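# Pour grains into the empty bowl, then return the bowl

## Task

Tip the grains from the filled bowl into the empty bowl with none landing outside it, then set the first bowl down again at its original spot and let go of it so the hand no longer touches it.

## Robot and tools

Robot: two arms, left_arm (on the +y side of the table) and right_arm, each ending in a five-finger hand (left_arm has a left hand, the mirror of the right). Bases in the scene frame: left_arm at (-0.037, +0.359, 0) m, right_arm at (+0.039, -0.236, 0) m, both nearly unrotated. Scene frame: origin at table-top height between the arms, +x out over the table, +z up. Image left/right does not match arm names.

Hand point: a point 0.05 m in front of the palm, level with the index finger, 0.15 m from the wrist face. Its +z runs along the straight fingers, +y out of the palm, +x across the palm away from the thumb (for the left hand +x points toward the thumb). Straight fingers reach about 0.06 to 0.07 m past the point and sit 0.06 m behind it along -y. A wrist bracket on the little-finger side can strike things.

The 28-number row (all values between -1 and 1), used by execute_actions and move: left_arm dx, dy, dz, rx, ry, rz; left hand little, ring, middle, index, thumb_bend, thumb_turn, force_limit, speed; then the same fourteen for right_arm. Both arms always appear, even if one stays still.

Pose numbers are offsets, not poses: they count from that arm's Hand target as it stood when the action or move began, along that arm's own base axes. 1.0 equals 0.6 m for dx, dy, dz and 180 degrees for the rotation vector rx, ry, rz, which turns the hand about the Hand target's position. Every row in one action, and every target in one move list, counts from that same starting Hand target, not from the previous row. Six zeros re-request the current Hand target. The controller limits commanded orientation to 40 degrees from the measured one per step; hands often settle 1 to 5 cm short (usually low) and may need the remaining distance sent again.

Hand numbers: each finger +1 straight, -1 curled; thumb_bend +1 straight, -1 fully bent; thumb_turn +1 beside the palm, -1 across in front of it (needed to grasp objects about 0.035 to 0.065 m thick, or handles from about 0.025 m). force_limit maps -1..+1 to roughly 0..10 N at the fingertip (0..15 N for the two thumb motors). speed runs from almost nil at -1 to full at +0.48 and above. No value means keep as is: to hold a hand steady, resend the exact eight numbers last executed for it; if none yet, send its hand_measured plus hand_force_limit and hand_speed. For a soft grip close at speed -0.94 or lower. To tighten, raise force_limit and send a more-closed target than hand_measured; to loosen, send a more open one.

Tools:
execute_actions(actions, cameras): actions is a list of actions; each action is a list of up to 15 rows, one per 1/30 s step, 0.5 s total; a shorter list repeats its final row. An empty list just returns state and images. cameras: names among cam_head_left, cam_head_right, cam_high, or ["all"] or [].
move(target, speed, blend, blocking, cameras): target is one row or up to 15 rows, all offsets from the same starting Hand targets; the hand moves in a straight line. speed in m/s, 0.002 to 4.3, default 0.25 (turn rate twice that in rad/s), one value or one per target. blend in metres rounds corners (0 stops at each). blocking=false returns after about 0.5 s while motion continues. Paths max 10 s and do not avoid obstacles or the other arm.
wait(seconds 0 to 10): scene runs, arms hold.
stop(): brakes a running move.
zoom_image(camera, region [x0, y0, x1, y1] in pixels, each side at most 504): closer look at the latest image of cam_head_left, cam_head_right or cam_high.
show_instructions(): shows the reference pictures.
finished_scene(scene): ends the scene permanently; scene is 1 or 2.

Results: end_effector_position (m) and end_effector_quat_wxyz per arm in its base frame; Hand target (the base for the next offsets); joint positions, velocities and torques; hand_measured, hand_stopped_by (moving, target, force, stalled, fault) and hand_load_n (six values in motor order; load near 0 after a grasp means the object slipped); motor temperatures; MOTOR HOT warns before an over-temperature fault at 100 degrees C, which drops the arm for 30 s or more. A move adds a line "move:" with done, off_target, moving, held or fault, and limits such as paced or held. Done does not prove contact or absence of it.

Cautions: spill no grains; keep bowls and everything inside the work area; do not drop or fling the bowl or release it while moving; avoid hitting the table or heavy items hard and pressing into them; never let the two arms or hands touch; keep paths away from an arm's own base; avoid long holds at full stretch or heavy loads that heat motors; move slowly near contact, since faster moves hit harder.

Each tool is called after "Request:" as name([rows], argument=value, ...), one row to a line, values as JSON.

Reference images:

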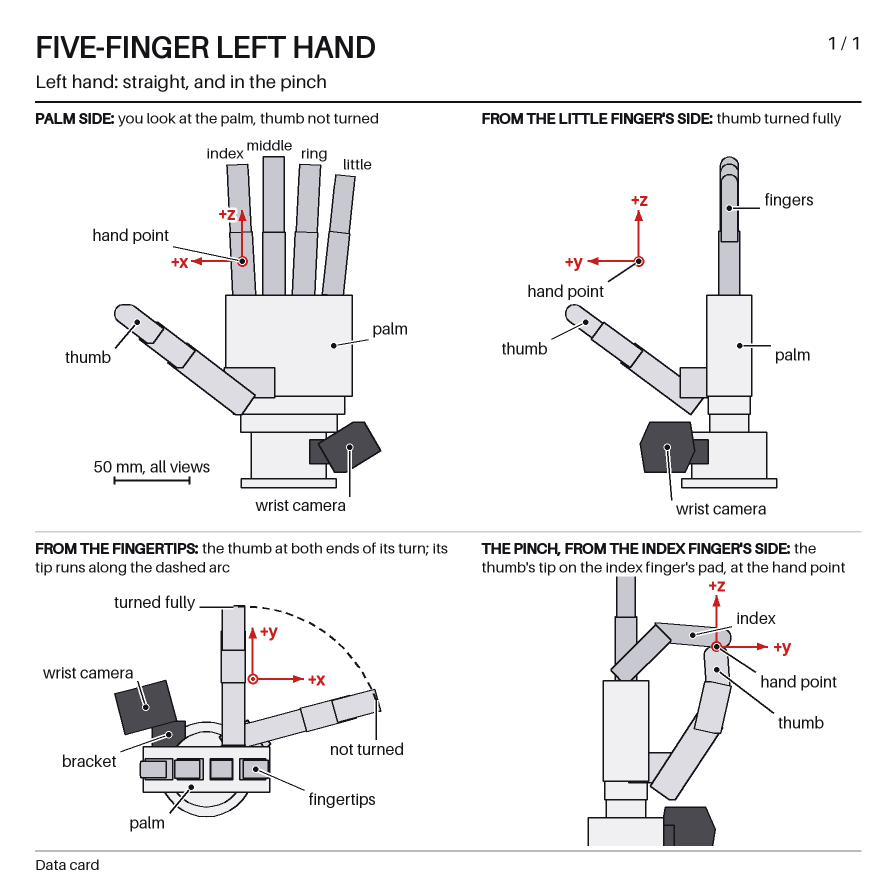

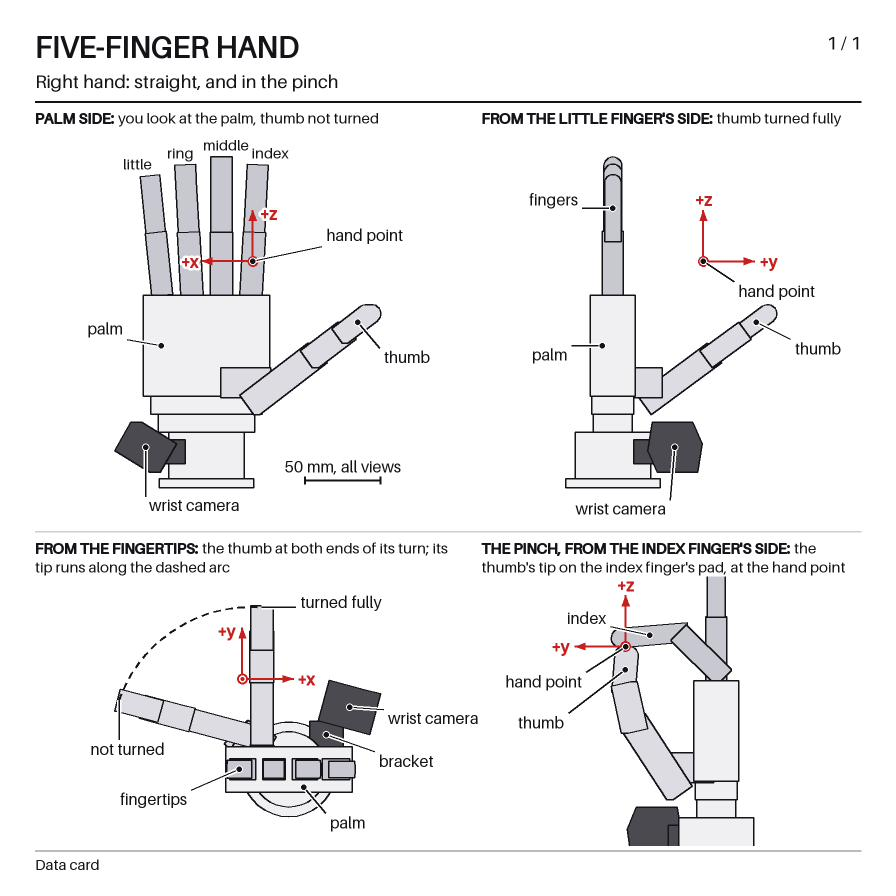

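## Session

Request:
execute_actions(actions=[])

Scene clock: 0.00 s.
left_arm: end_effector_position=(+0.5524, -0.0086, +0.3013) hand_measured=(+1.000, +1.000, +1.000, +1.000, +1.000, +1.000) hand_load_n=(+0.0, +0.0, +0.0, +0.0, +0.0, +0.0) hand_stopped_by=(target, target, target, target, target, target) hand_force_limit=0.00 hand_speed=-0.80 end_effector_quat_wxyz=(+0.165, +0.745, -0.405, +0.504) | right_arm: end_effector_position=(+0.5356, +0.0641, +0.1511) hand_measured=(+1.000, +1.000, +1.000, +1.000, +1.000, +1.000) hand_load_n=(+0.0, +0.0, +0.0, +0.0, +0.0, +0.0) hand_stopped_by=(target, target, target, target, target, target) hand_force_limit=0.00 hand_speed=-0.80 end_effector_quat_wxyz=(-0.365, +0.656, -0.380, +0.541)
Joint positions: left_arm=[0.344 1.554 1.331 -0.657 0.968 -0.605] | right_arm=[0.142 1.34 0.604 0.586 0.072 -0.442]
Joint velocities: within noise
Joint torques (N m): no reading
Motor temperatures (°C): left_arm=[28 29 32 25 27 26] | right_arm=[30 29 29 30 27 27]
Heat: left arm: hottest elbow 32 °C; right arm: hottest waist 30 °C.
Hand target: left_arm +0.5582, -0.0073, +0.3219; +0.152, +0.733, -0.411, +0.519 | right_arm +0.5468, +0.0646, +0.1733; -0.373, +0.642, -0.372, +0.557

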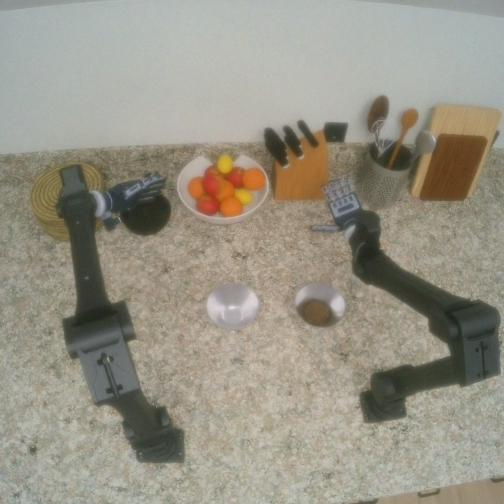

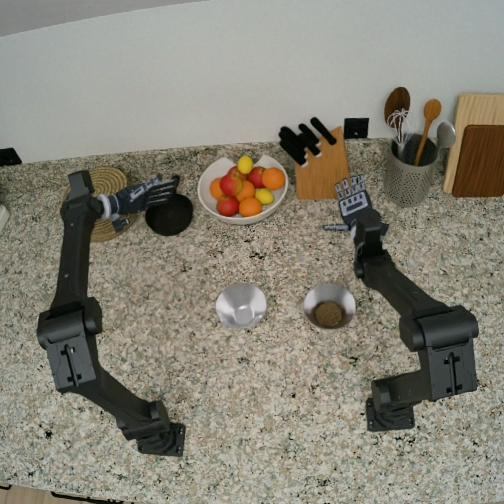

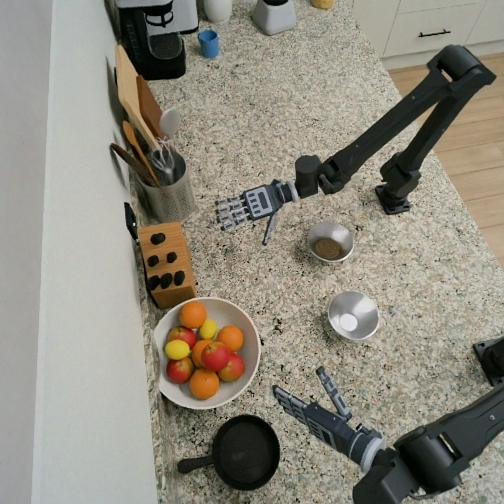

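Request:
zoom_image(camera="cam_head_left", region=[180, 250, 380, 350])

Request:
zoom_image(camera="cam_head_right", region=[190, 250, 390, 350])

Request:
zoom_image(camera="cam_high", region=[270, 200, 410, 360])

Scaled by 2.520 from the camera's 504x504 image, which has a finer 720x720 frame.

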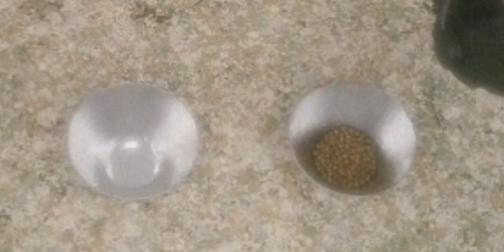

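Scaled by 2.520 from the camera's 504x504 image, which has a finer 720x720 frame.

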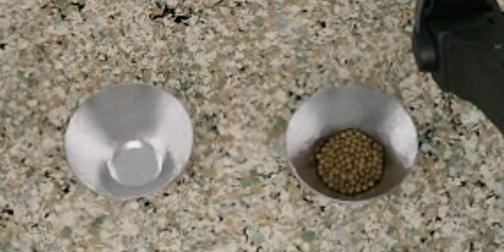

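Scaled by 3.150 from the camera's 504x504 image, which has a finer 720x720 frame.

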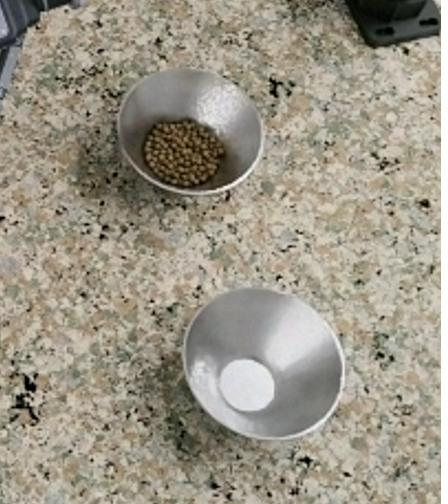

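Request:
move(target=[0,0,0,0,0,0,1,1,1,1,1,1,0,-0.8,-0.4163,0.184,0.0445,0.0875,0.1919,0.0831,0.5,0.5,0.5,0.5,0.3,-1,-0.4,0.2], cameras=["all"])

Scene clock: 344.03 s.
left_arm: end_effector_position=(+0.5524, -0.0086, +0.3013) hand_measured=(+1.000, +1.000, +1.000, +1.000, +1.000, +1.000) hand_load_n=(+0.0, +0.0, +0.0, +0.0, +0.0, +0.0) hand_stopped_by=(target, target, target, target, target, target) hand_force_limit=0.00 hand_speed=-0.80 end_effector_quat_wxyz=(+0.165, +0.745, -0.405, +0.504) | right_arm: end_effector_position=(+0.2884, +0.1622, +0.1589) hand_measured=(+0.500, +0.500, +0.500, +0.500, +0.300, -1.000) hand_load_n=(+0.0, +0.0, +0.0, +0.0, +0.0, +0.0) hand_stopped_by=(target, target, target, target, target, target) hand_force_limit=-0.40 hand_speed=0.20 end_effector_quat_wxyz=(-0.365, +0.779, -0.459, +0.224)
Joint positions: left_arm=[0.344 1.554 1.331 -0.657 0.968 -0.605] | right_arm=[0.392 0.731 0.579 -0.536 -0.073 -0.079]
Joint torques (N m): left_arm=[-0.67 -13.68 9.98 1.72 0.5 -0.07] | right_arm=[0.09 -4.6 14.64 0.99 -0.06 0.19]
Motor temperatures (°C): left_arm=[27 33 45 25 28 26] | right_arm=[30 31 37 30 27 27]
Heat: left arm: hottest elbow 45 °C; right arm: hottest elbow 37 °C.
Hand target: left_arm +0.5582, -0.0073, +0.3219; +0.152, +0.733, -0.411, +0.519 | right_arm +0.2970, +0.1750, +0.2000; -0.397, +0.764, -0.451, +0.235
Off the commanded pose: left_arm 0.021 m, 3 deg | right_arm 0.044 m, 4 deg.
move: off_target (left_arm, right_arm)

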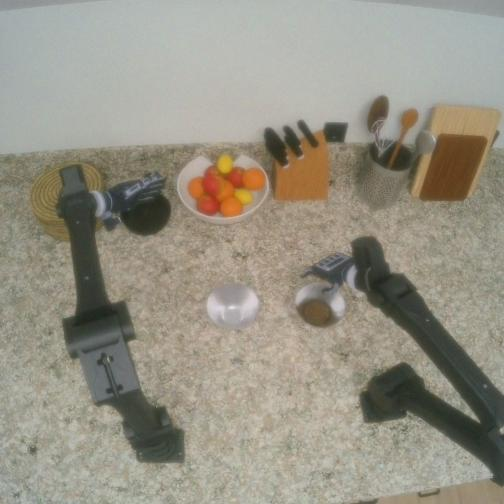

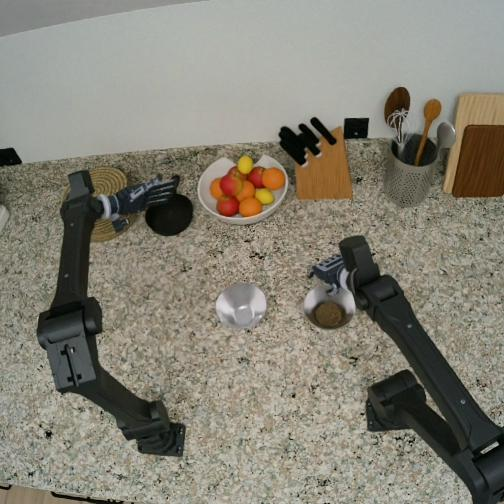

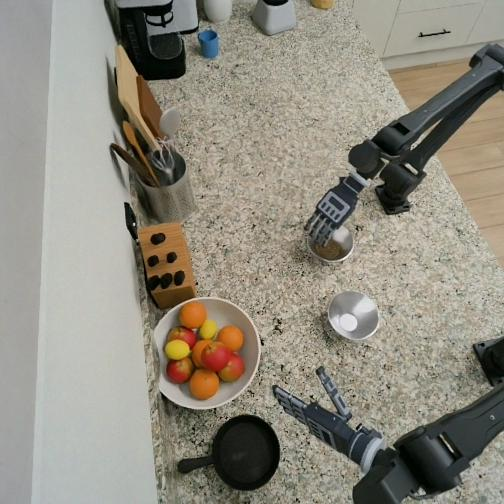

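Request:
zoom_image(camera="cam_high", region=[280, 150, 400, 270])

Request:
zoom_image(camera="cam_head_left", region=[280, 230, 400, 350])

Request:
zoom_image(camera="cam_head_right", region=[280, 230, 400, 350])

Scaled by 4.200 from the camera's 504x504 image, which has a finer 720x720 frame.

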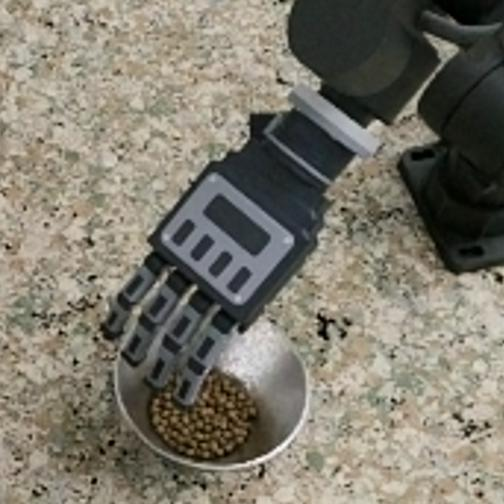

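Scaled by 4.200 from the camera's 504x504 image, which has a finer 720x720 frame.

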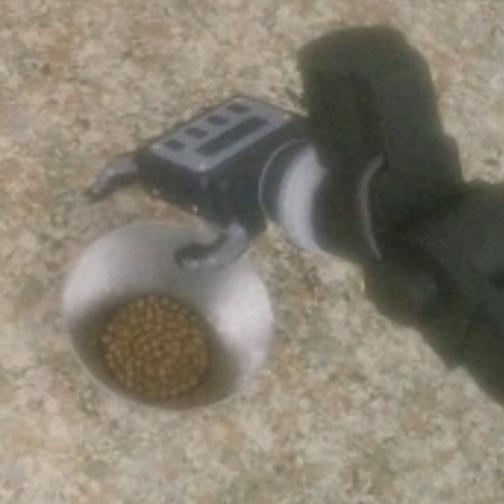

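Scaled by 4.200 from the camera's 504x504 image, which has a finer 720x720 frame.

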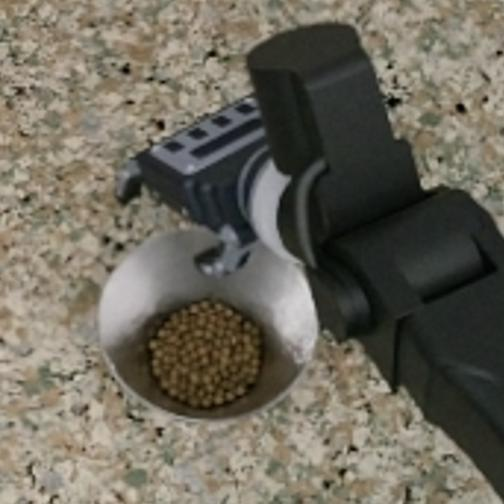

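Request:
move(target=[0,0,0,0,0,0,1,1,1,1,1,1,0,-0.8,0.0367,0.0217,-0.0817,0.0107,-0.0195,0,0.65,0.65,0.65,0.65,-0.2,-1,-0.4,0.2], cameras=["all"], speed=0.12)

Request:
zoom_image(camera="cam_high", region=[280, 150, 400, 270])

Request:
zoom_image(camera="cam_head_left", region=[280, 230, 400, 350])

Request:
zoom_image(camera="cam_head_right", region=[280, 230, 400, 350])

Scene clock: 399.97 s.
left_arm: end_effector_position=(+0.5524, -0.0086, +0.3013) hand_measured=(+1.000, +1.000, +1.000, +1.000, +1.000, +1.000) hand_load_n=(+0.0, -0.5, +0.0, +0.0, +0.0, -0.5) hand_stopped_by=(target, target, target, target, target, target) hand_force_limit=0.00 hand_speed=-0.80 end_effector_quat_wxyz=(+0.165, +0.745, -0.405, +0.504) | right_arm: end_effector_position=(+0.3139, +0.1770, +0.1419) hand_measured=(+0.650, +0.650, +0.650, +0.650, -0.200, -1.000) hand_load_n=(+0.0, +0.0, +0.0, +0.0, +0.0, +0.0) hand_stopped_by=(target, target, target, target, target, target) hand_force_limit=-0.40 hand_speed=0.20 end_effector_quat_wxyz=(-0.406, +0.758, -0.445, +0.251)
Joint positions: left_arm=[0.344 1.554 1.331 -0.657 0.968 -0.605] | right_arm=[0.403 0.788 0.503 -0.293 -0.07 -0.068]
Joint torques (N m): left_arm=[-0.44 -14.04 9.85 1.61 0.48 -0.05] | right_arm=[-0.03 -2.9 9.81 2.97 0.05 0.2]
Motor temperatures (°C): left_arm=[27 33 46 25 28 26] | right_arm=[30 30 48 29 27 27]
Heat: left arm: hottest elbow 46 °C; right arm: hottest elbow 48 °C.
Hand target: left_arm +0.5582, -0.0073, +0.3219; +0.152, +0.733, -0.411, +0.519 | right_arm +0.3190, +0.1880, +0.1510; -0.424, +0.750, -0.443, +0.250
Off the commanded pose: left_arm 0.021 m, 3 deg | right_arm 0.015 m, 2 deg.
move: off_target (left_arm, right_arm)

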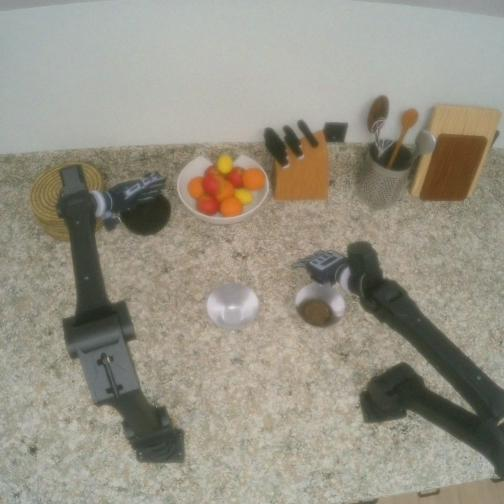

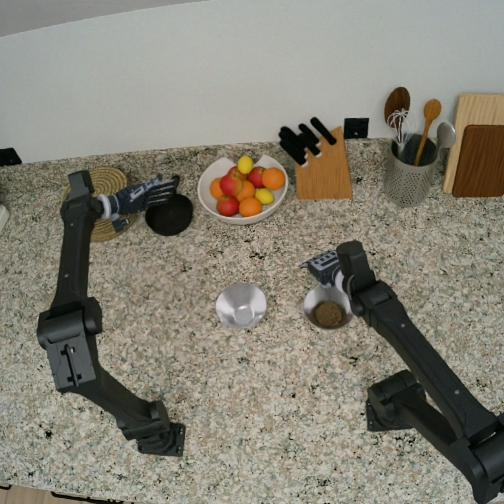

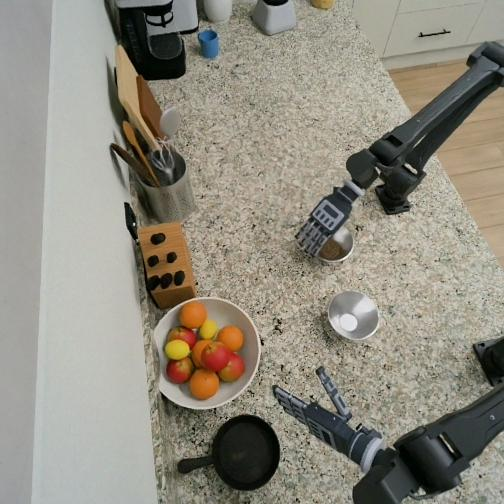

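Scaled by 4.200 from the camera's 504x504 image, which has a finer 720x720 frame.

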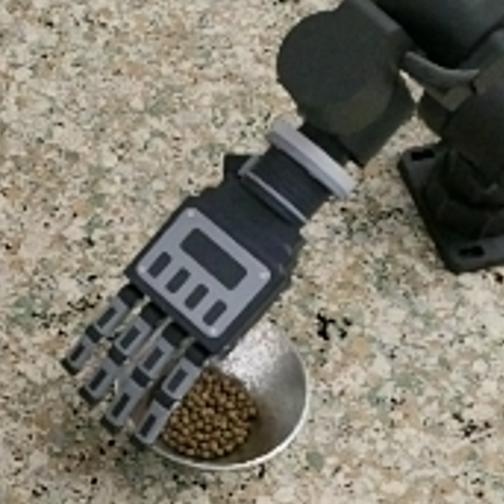

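Scaled by 4.200 from the camera's 504x504 image, which has a finer 720x720 frame.

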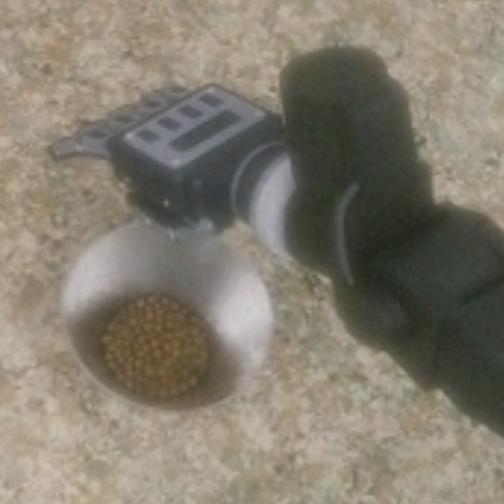

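Scaled by 4.200 from the camera's 504x504 image, which has a finer 720x720 frame.

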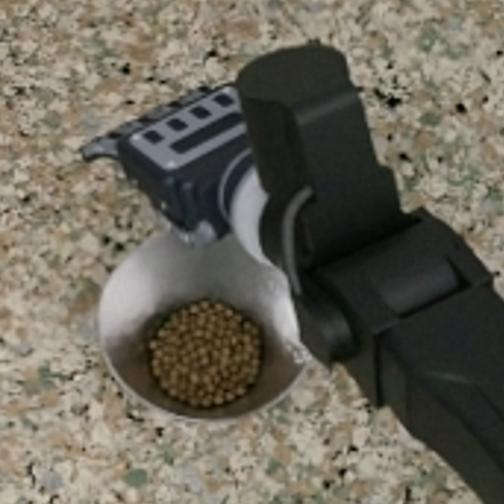

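Request:
move(target=[0,0,0,0,0,0,1,1,1,1,1,1,0,-0.8,-0.005,-0.0117,-0.095,0,0,0,0.65,0.65,0.65,0.65,-0.2,-1,-0.4,0.2], cameras=["all"], speed=0.1)

Request:
zoom_image(camera="cam_high", region=[280, 170, 380, 270])

Request:
zoom_image(camera="cam_head_left", region=[280, 240, 380, 340])

Request:
zoom_image(camera="cam_head_right", region=[280, 240, 380, 340])

Scene clock: 447.63 s.
left_arm: end_effector_position=(+0.5524, -0.0086, +0.3013) hand_measured=(+1.000, +1.000, +1.000, +1.000, +1.000, +1.000) hand_load_n=(+0.0, +0.0, +0.0, +0.0, +0.0, +0.0) hand_stopped_by=(target, target, target, target, target, target) hand_force_limit=0.00 hand_speed=-0.80 end_effector_quat_wxyz=(+0.165, +0.745, -0.405, +0.504) | right_arm: end_effector_position=(+0.3084, +0.1769, +0.0867) hand_measured=(+0.650, +0.650, +0.650, +0.650, -0.200, -1.000) hand_load_n=(+0.0, +0.0, +0.0, +0.0, +0.5, +0.5) hand_stopped_by=(target, target, target, target, target, target) hand_force_limit=-0.40 hand_speed=0.20 end_effector_quat_wxyz=(-0.409, +0.759, -0.443, +0.247)
Joint positions: left_arm=[0.344 1.554 1.331 -0.657 0.968 -0.605] | right_arm=[0.403 0.862 0.375 -0.09 -0.081 -0.068]
Joint torques (N m): left_arm=[-0.56 -14.15 9.99 1.68 0.49 -0.06] | right_arm=[-1.55 -2.96 8.91 3 -0.24 0.09]
Motor temperatures (°C): left_arm=[27 33 46 25 28 26] | right_arm=[30 29 40 30 27 27]
Heat: left arm: hottest elbow 46 °C; right arm: hottest elbow 40 °C.
Hand target: left_arm +0.5582, -0.0073, +0.3219; +0.152, +0.733, -0.411, +0.519 | right_arm +0.3160, +0.1810, +0.0940; -0.424, +0.750, -0.443, +0.250
Off the commanded pose: left_arm 0.021 m, 3 deg | right_arm 0.011 m, 2 deg.
move: off_target (left_arm, right_arm)

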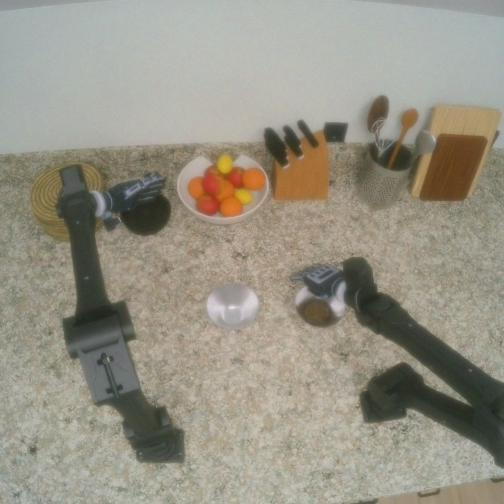

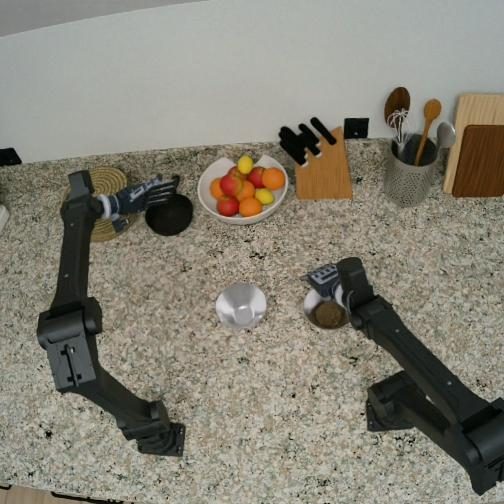

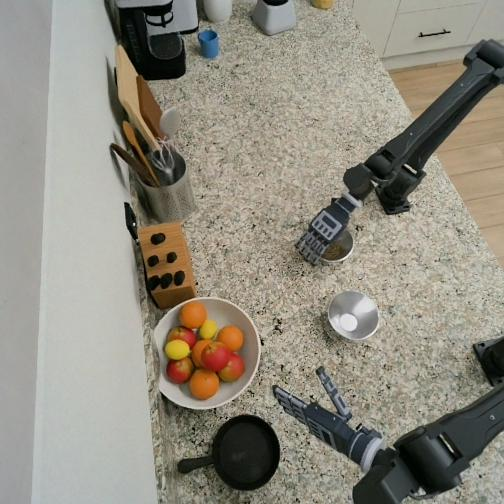

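Scaled by 5.040 from the camera's 504x504 image, which has a finer 720x720 frame.

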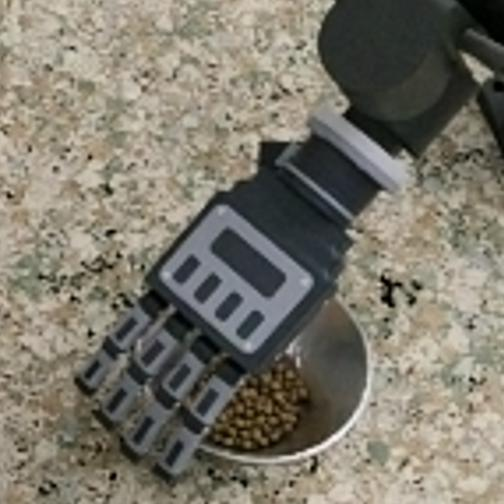

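Scaled by 5.040 from the camera's 504x504 image, which has a finer 720x720 frame.

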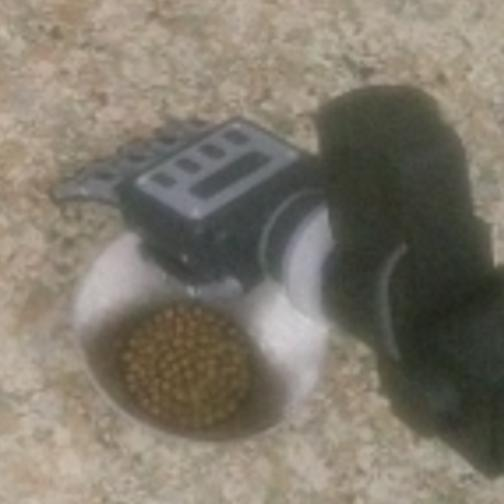

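Scaled by 5.040 from the camera's 504x504 image, which has a finer 720x720 frame.

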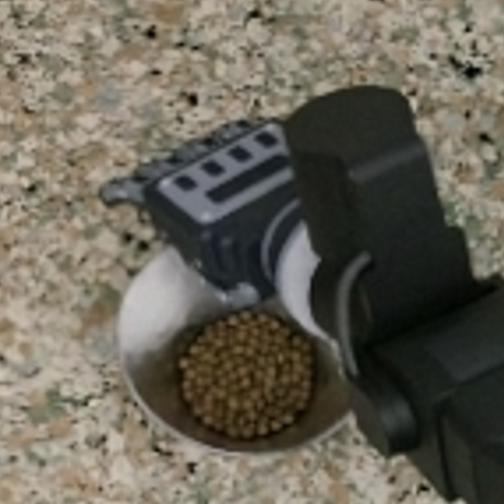

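Request:
move(target=[0,0,0,0,0,0,1,1,1,1,1,1,0,-0.8,0.01,-0.0083,-0.0517,0,0,0,0.65,0.65,0.65,0.65,-0.2,-1,-0.4,0.2], cameras=["all"], speed=0.08)

Request:
zoom_image(camera="cam_high", region=[280, 190, 360, 270])

Request:
zoom_image(camera="cam_head_left", region=[280, 260, 360, 340])

Request:
zoom_image(camera="cam_head_right", region=[290, 260, 370, 340])

Scene clock: 482.23 s.
left_arm: end_effector_position=(+0.5524, -0.0086, +0.3013) hand_measured=(+1.000, +1.000, +1.000, +1.000, +1.000, +1.000) hand_load_n=(+0.0, +0.0, +0.0, +0.0, +0.0, -0.5) hand_stopped_by=(target, target, target, target, target, target) hand_force_limit=0.00 hand_speed=-0.80 end_effector_quat_wxyz=(+0.165, +0.745, -0.405, +0.504) | right_arm: end_effector_position=(+0.3123, +0.1771, +0.0570) hand_measured=(+0.650, +0.650, +0.650, +0.650, -0.200, -1.000) hand_load_n=(+0.0, +0.0, +0.0, +0.0, +0.0, +0.0) hand_stopped_by=(target, target, target, target, target, target) hand_force_limit=-0.40 hand_speed=0.20 end_effector_quat_wxyz=(-0.413, +0.758, -0.444, +0.242)
Joint positions: left_arm=[0.344 1.554 1.331 -0.657 0.968 -0.605] | right_arm=[0.386 0.961 0.326 0.059 -0.105 -0.068]
Joint torques (N m): left_arm=[-0.21 -14.21 9.94 1.62 0.5 -0.08] | right_arm=[-1.85 -3.37 8.16 2.99 -0.26 -0.05]
Heat: left arm: hottest elbow 46 °C; right arm: hottest elbow 39 °C.
Hand target: left_arm +0.5582, -0.0073, +0.3219; +0.152, +0.733, -0.411, +0.519 | right_arm +0.3220, +0.1760, +0.0629; -0.424, +0.750, -0.443, +0.250
Off the commanded pose: left_arm 0.021 m, 3 deg | right_arm 0.011 m, 2 deg.
move: off_target (left_arm, right_arm)

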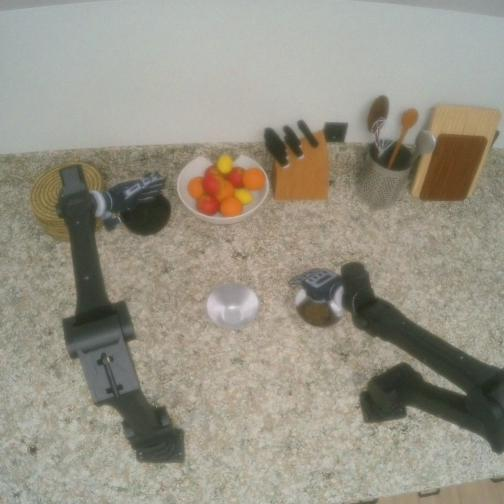

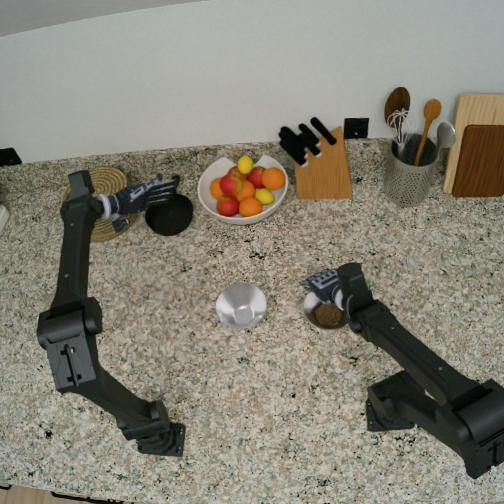

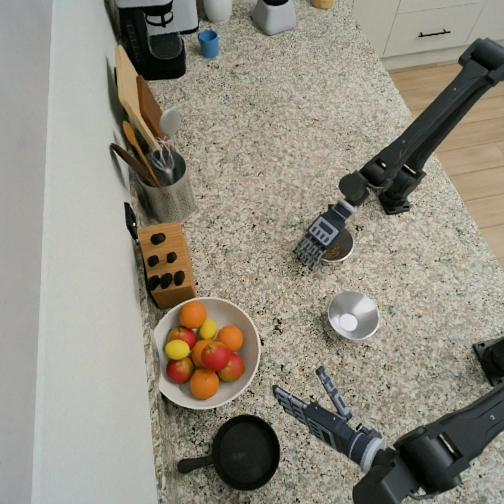

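Scaled by 6.300 from the camera's 504x504 image, which has a finer 720x720 frame.

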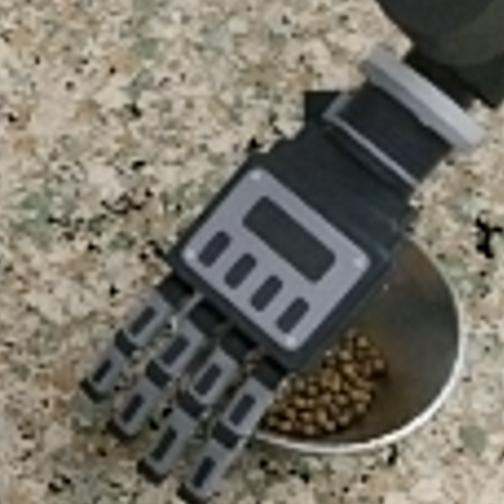

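Scaled by 6.300 from the camera's 504x504 image, which has a finer 720x720 frame.

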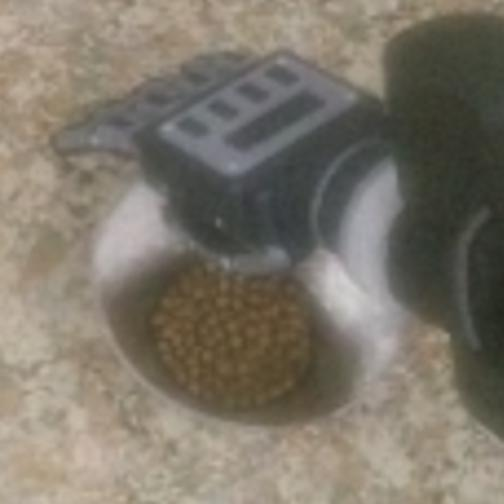

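Scaled by 6.300 from the camera's 504x504 image, which has a finer 720x720 frame.

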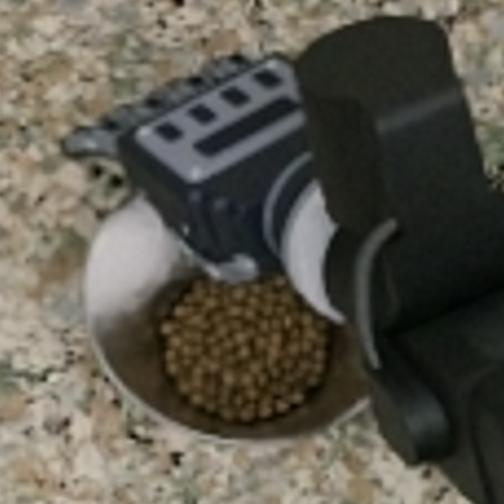

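Request:
move(target=[0,0,0,0,0,0,1,1,1,1,1,1,0,-0.8,0.0183,0.0085,-0.0183,0,0,0,0.5,0.5,0.5,0.5,-0.25,-1,-0.4,0.2], cameras=["all"], speed=0.08)

Request:
zoom_image(camera="cam_high", region=[280, 190, 360, 270])

Request:
zoom_image(camera="cam_head_right", region=[290, 260, 370, 340])

Scene clock: 525.17 s.
left_arm: end_effector_position=(+0.5524, -0.0086, +0.3013) hand_measured=(+1.000, +1.000, +1.000, +1.000, +1.000, +1.000) hand_load_n=(+0.0, +0.0, +0.0, +0.0, +0.0, +0.0) hand_stopped_by=(target, target, target, target, target, target) hand_force_limit=0.00 hand_speed=-0.80 end_effector_quat_wxyz=(+0.165, +0.745, -0.405, +0.504) | right_arm: end_effector_position=(+0.3204, +0.1804, +0.0436) hand_measured=(+0.500, +0.500, +0.500, +0.500, -0.250, -1.000) hand_load_n=(+0.0, +0.0, +0.0, +0.0, -0.5, +0.0) hand_stopped_by=(target, target, target, target, target, target) hand_force_limit=-0.40 hand_speed=0.20 end_effector_quat_wxyz=(-0.411, +0.759, -0.444, +0.240)
Joint positions: left_arm=[0.344 1.554 1.331 -0.657 0.968 -0.605] | right_arm=[0.386 1.044 0.326 0.137 -0.105 -0.068]
Joint torques (N m): left_arm=[0.15 -14.04 9.91 1.58 0.49 -0.11] | right_arm=[-1.26 -3.96 8.42 2.96 -0.16 -0.04]
Heat: left arm: hottest elbow 47 °C; right arm: hottest elbow 38 °C.
Hand target: left_arm +0.5582, -0.0073, +0.3219; +0.152, +0.733, -0.411, +0.519 | right_arm +0.3330, +0.1811, +0.0520; -0.424, +0.750, -0.443, +0.250
Off the commanded pose: left_arm 0.021 m, 3 deg | right_arm 0.015 m, 2 deg.
move: off_target (left_arm, right_arm)

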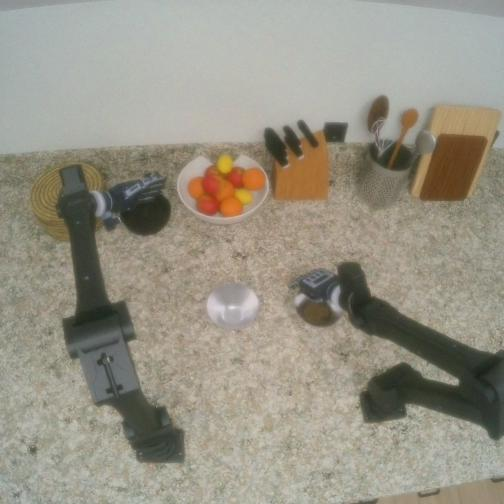

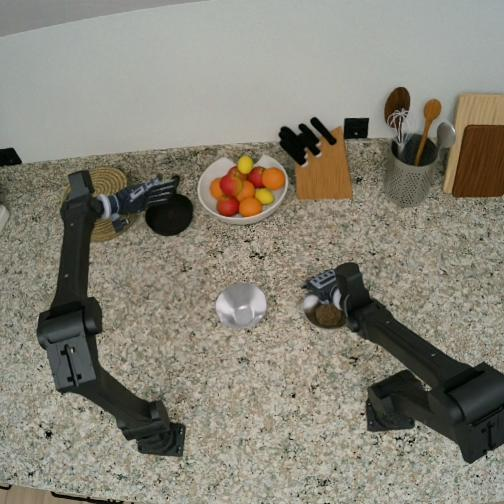

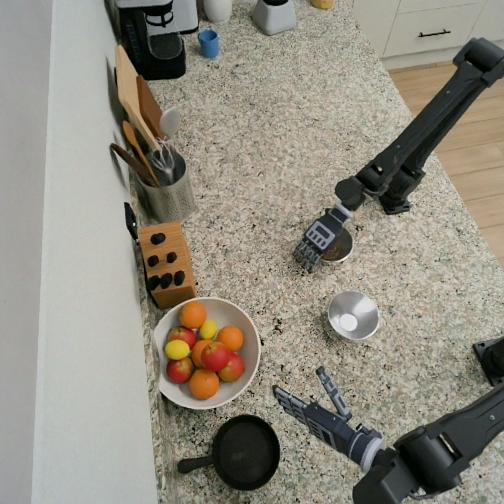

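Scaled by 6.300 from the camera's 504x504 image, which has a finer 720x720 frame.

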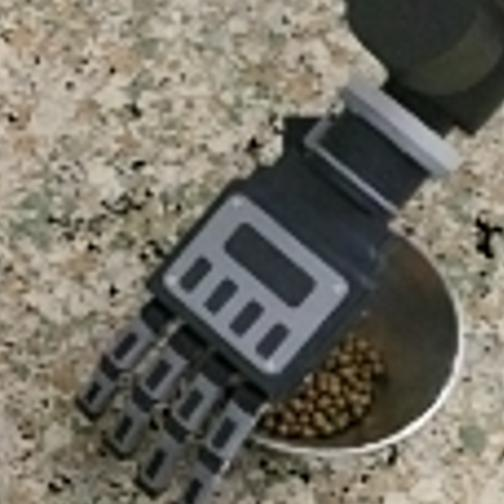

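Scaled by 6.300 from the camera's 504x504 image, which has a finer 720x720 frame.

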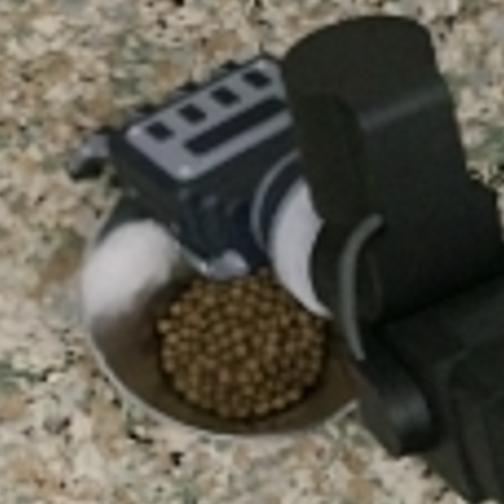

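Request:
move(target=[0,0,0,0,0,0,1,1,1,1,1,1,0,-0.8,0,0,0,0,0,0,-0.5,-0.5,-0.5,-0.5,-0.25,-1,-0.4,-0.92], cameras=[], speed=0.08)

Request:
wait(seconds=1, cameras=["all"])

Request:
zoom_image(camera="cam_high", region=[280, 190, 360, 270])

Request:
zoom_image(camera="cam_head_right", region=[290, 260, 370, 340])

Scene clock: 540.80 s.
left_arm: end_effector_position=(+0.5524, -0.0086, +0.3013) hand_measured=(+1.000, +1.000, +1.000, +1.000, +1.000, +1.000) hand_load_n=(+0.0, +0.0, +0.0, +0.0, +0.0, +0.0) hand_stopped_by=(target, target, target, target, target, target) hand_force_limit=0.00 hand_speed=-0.80 end_effector_quat_wxyz=(+0.165, +0.745, -0.405, +0.504) | right_arm: end_effector_position=(+0.3206, +0.1807, +0.0432) hand_measured=(-0.494, -0.246, -0.180, -0.200, -0.250, -1.000) hand_load_n=(+3.0, +0.0, +1.0, +5.0, +1.0, +1.0) hand_stopped_by=(force, force, force, force, target, target) hand_force_limit=-0.40 hand_speed=-0.92 end_effector_quat_wxyz=(-0.412, +0.758, -0.446, +0.240)
Joint positions: left_arm=[0.344 1.554 1.331 -0.657 0.968 -0.605] | right_arm=[0.386 1.047 0.326 0.14 -0.105 -0.065]
Joint torques (N m): left_arm=[0.32 -14.39 9.83 1.66 0.48 -0.05] | right_arm=[-1.55 -4.01 8.36 2.85 -0.16 -0.05]
Heat: left arm: hottest elbow 47 °C; right arm: hottest elbow 38 °C.
Hand target: left_arm +0.5582, -0.0073, +0.3219; +0.152, +0.733, -0.411, +0.519 | right_arm +0.3330, +0.1811, +0.0520; -0.424, +0.750, -0.443, +0.250
Off the commanded pose: left_arm 0.021 m, 3 deg | right_arm 0.015 m, 2 deg.
move: off_target (left_arm, right_arm)
No camera images: "cameras" was empty.

Scene clock: 541.80 s.
left_arm: end_effector_position=(+0.5524, -0.0086, +0.3013) hand_measured=(+1.000, +1.000, +1.000, +1.000, +1.000, +1.000) hand_load_n=(+0.0, +0.0, +0.0, +0.0, -0.5, +0.0) hand_stopped_by=(target, target, target, target, target, target) hand_force_limit=0.00 hand_speed=-0.80 end_effector_quat_wxyz=(+0.165, +0.745, -0.405, +0.504) | right_arm: end_effector_position=(+0.3206, +0.1807, +0.0432) hand_measured=(-0.494, -0.246, -0.180, -0.200, -0.250, -1.000) hand_load_n=(+3.0, +0.0, +0.5, +5.0, +1.5, +1.0) hand_stopped_by=(force, force, force, force, target, target) hand_force_limit=-0.40 hand_speed=-0.92 end_effector_quat_wxyz=(-0.412, +0.758, -0.446, +0.240)
Joint positions: left_arm=[0.344 1.554 1.331 -0.657 0.968 -0.605] | right_arm=[0.386 1.047 0.326 0.14 -0.105 -0.065]
Joint torques (N m): left_arm=[0.15 -14.39 9.89 1.65 0.48 -0.08] | right_arm=[-1.38 -4.07 8.36 2.84 -0.16 -0.05]
Heat: left arm: hottest elbow 47 °C; right arm: hottest elbow 38 °C.
Hand target: left_arm +0.5582, -0.0073, +0.3219; +0.152, +0.733, -0.411, +0.519 | right_arm +0.3330, +0.1811, +0.0520; -0.424, +0.750, -0.443, +0.250
Off the commanded pose: left_arm 0.021 m, 3 deg | right_arm 0.015 m, 2 deg.
wait: 1.00 s; at rest by 0.17 s

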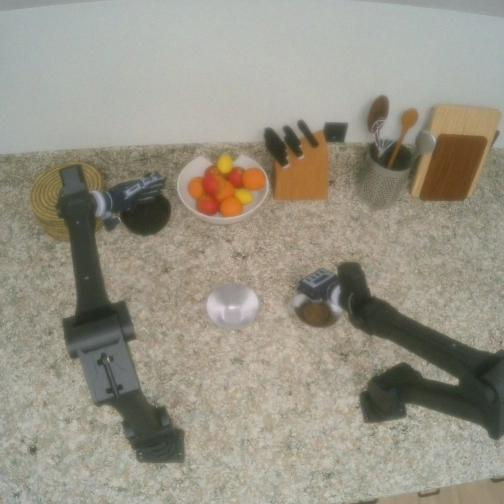

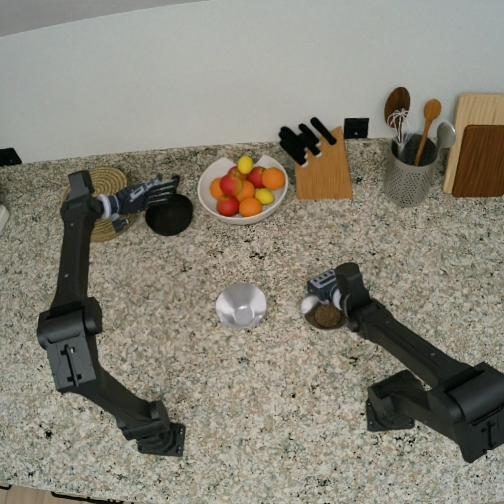

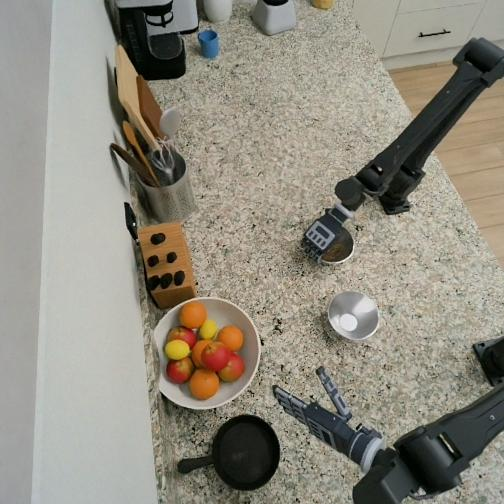

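Scaled by 6.300 from the camera's 504x504 image, which has a finer 720x720 frame.

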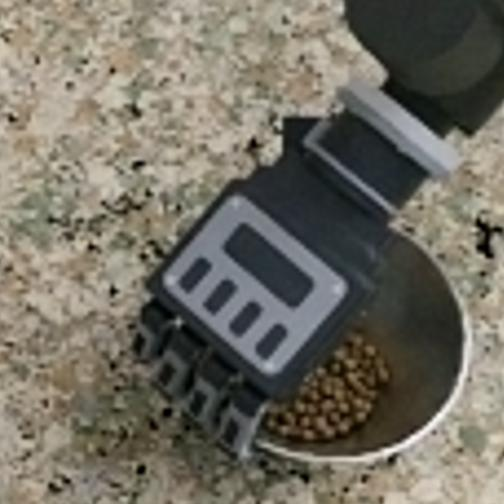

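Scaled by 6.300 from the camera's 504x504 image, which has a finer 720x720 frame.

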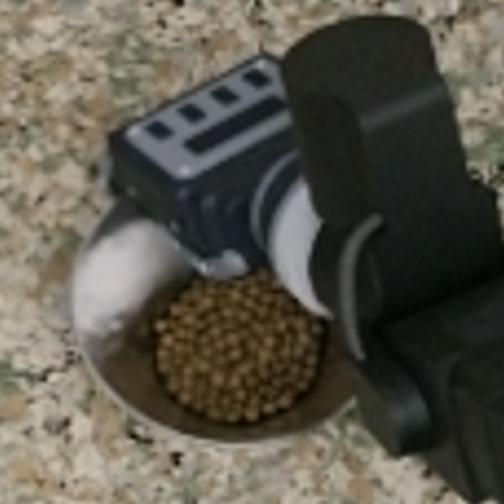

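Request:
move(target=[0,0,0,0,0,0,1,1,1,1,1,1,0,-0.8,0,0,0,0,0,0,-0.75,-0.65,-0.6,-0.6,-0.25,-1,0.1,-0.92], cameras=["all"], speed=0.08)

Request:
zoom_image(camera="cam_head_right", region=[290, 260, 370, 340])

Scene clock: 557.00 s.
left_arm: end_effector_position=(+0.5524, -0.0086, +0.3013) hand_measured=(+1.000, +1.000, +1.000, +1.000, +1.000, +1.000) hand_load_n=(+0.0, +0.0, +0.0, +0.0, +0.0, +0.0) hand_stopped_by=(target, target, target, target, target, target) hand_force_limit=0.00 hand_speed=-0.80 end_effector_quat_wxyz=(+0.165, +0.745, -0.405, +0.504) | right_arm: end_effector_position=(+0.3205, +0.1807, +0.0426) hand_measured=(-0.566, -0.290, -0.200, -0.206, -0.250, -1.000) hand_load_n=(+5.5, +3.0, +4.0, +6.5, +1.5, +1.5) hand_stopped_by=(force, force, force, force, target, target) hand_force_limit=0.10 hand_speed=-0.92 end_effector_quat_wxyz=(-0.411, +0.758, -0.446, +0.239)
Joint positions: left_arm=[0.344 1.554 1.331 -0.657 0.968 -0.605] | right_arm=[0.386 1.049 0.326 0.14 -0.105 -0.065]
Joint torques (N m): left_arm=[-0.21 -14.04 9.88 1.68 0.47 -0.06] | right_arm=[-1.32 -4.25 8.39 2.85 -0.16 -0.05]
Heat: left arm: hottest elbow 47 °C; right arm: hottest elbow 38 °C.
Hand target: left_arm +0.5582, -0.0073, +0.3219; +0.152, +0.733, -0.411, +0.519 | right_arm +0.3330, +0.1811, +0.0520; -0.424, +0.750, -0.443, +0.250
Off the commanded pose: left_arm 0.021 m, 3 deg | right_arm 0.016 m, 2 deg.
move: off_target (left_arm, right_arm)

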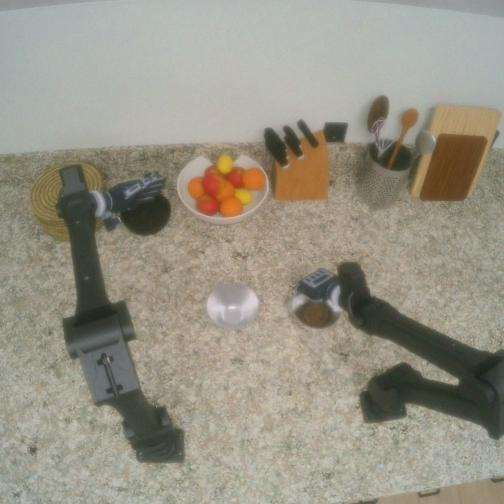

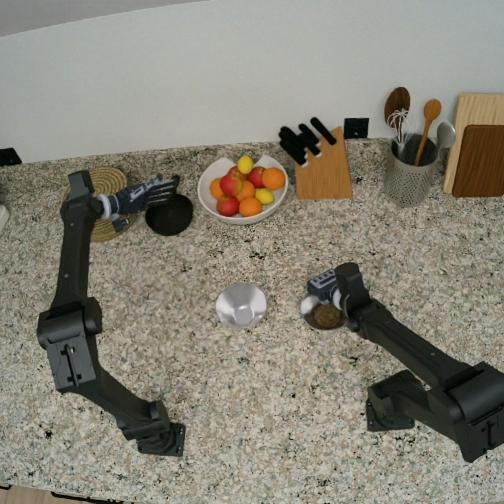

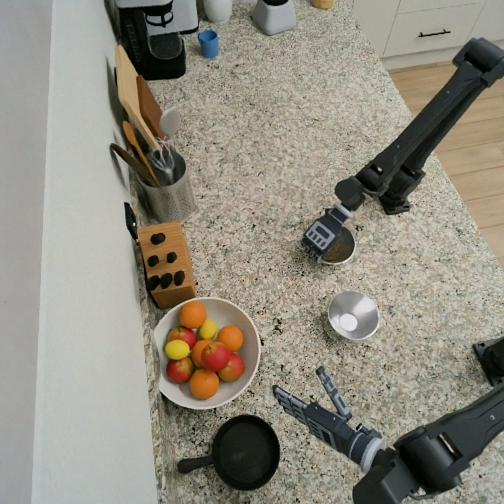

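Scaled by 6.300 from the camera's 504x504 image, which has a finer 720x720 frame.

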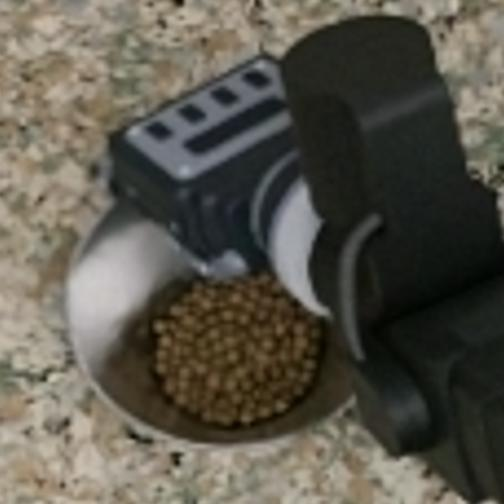

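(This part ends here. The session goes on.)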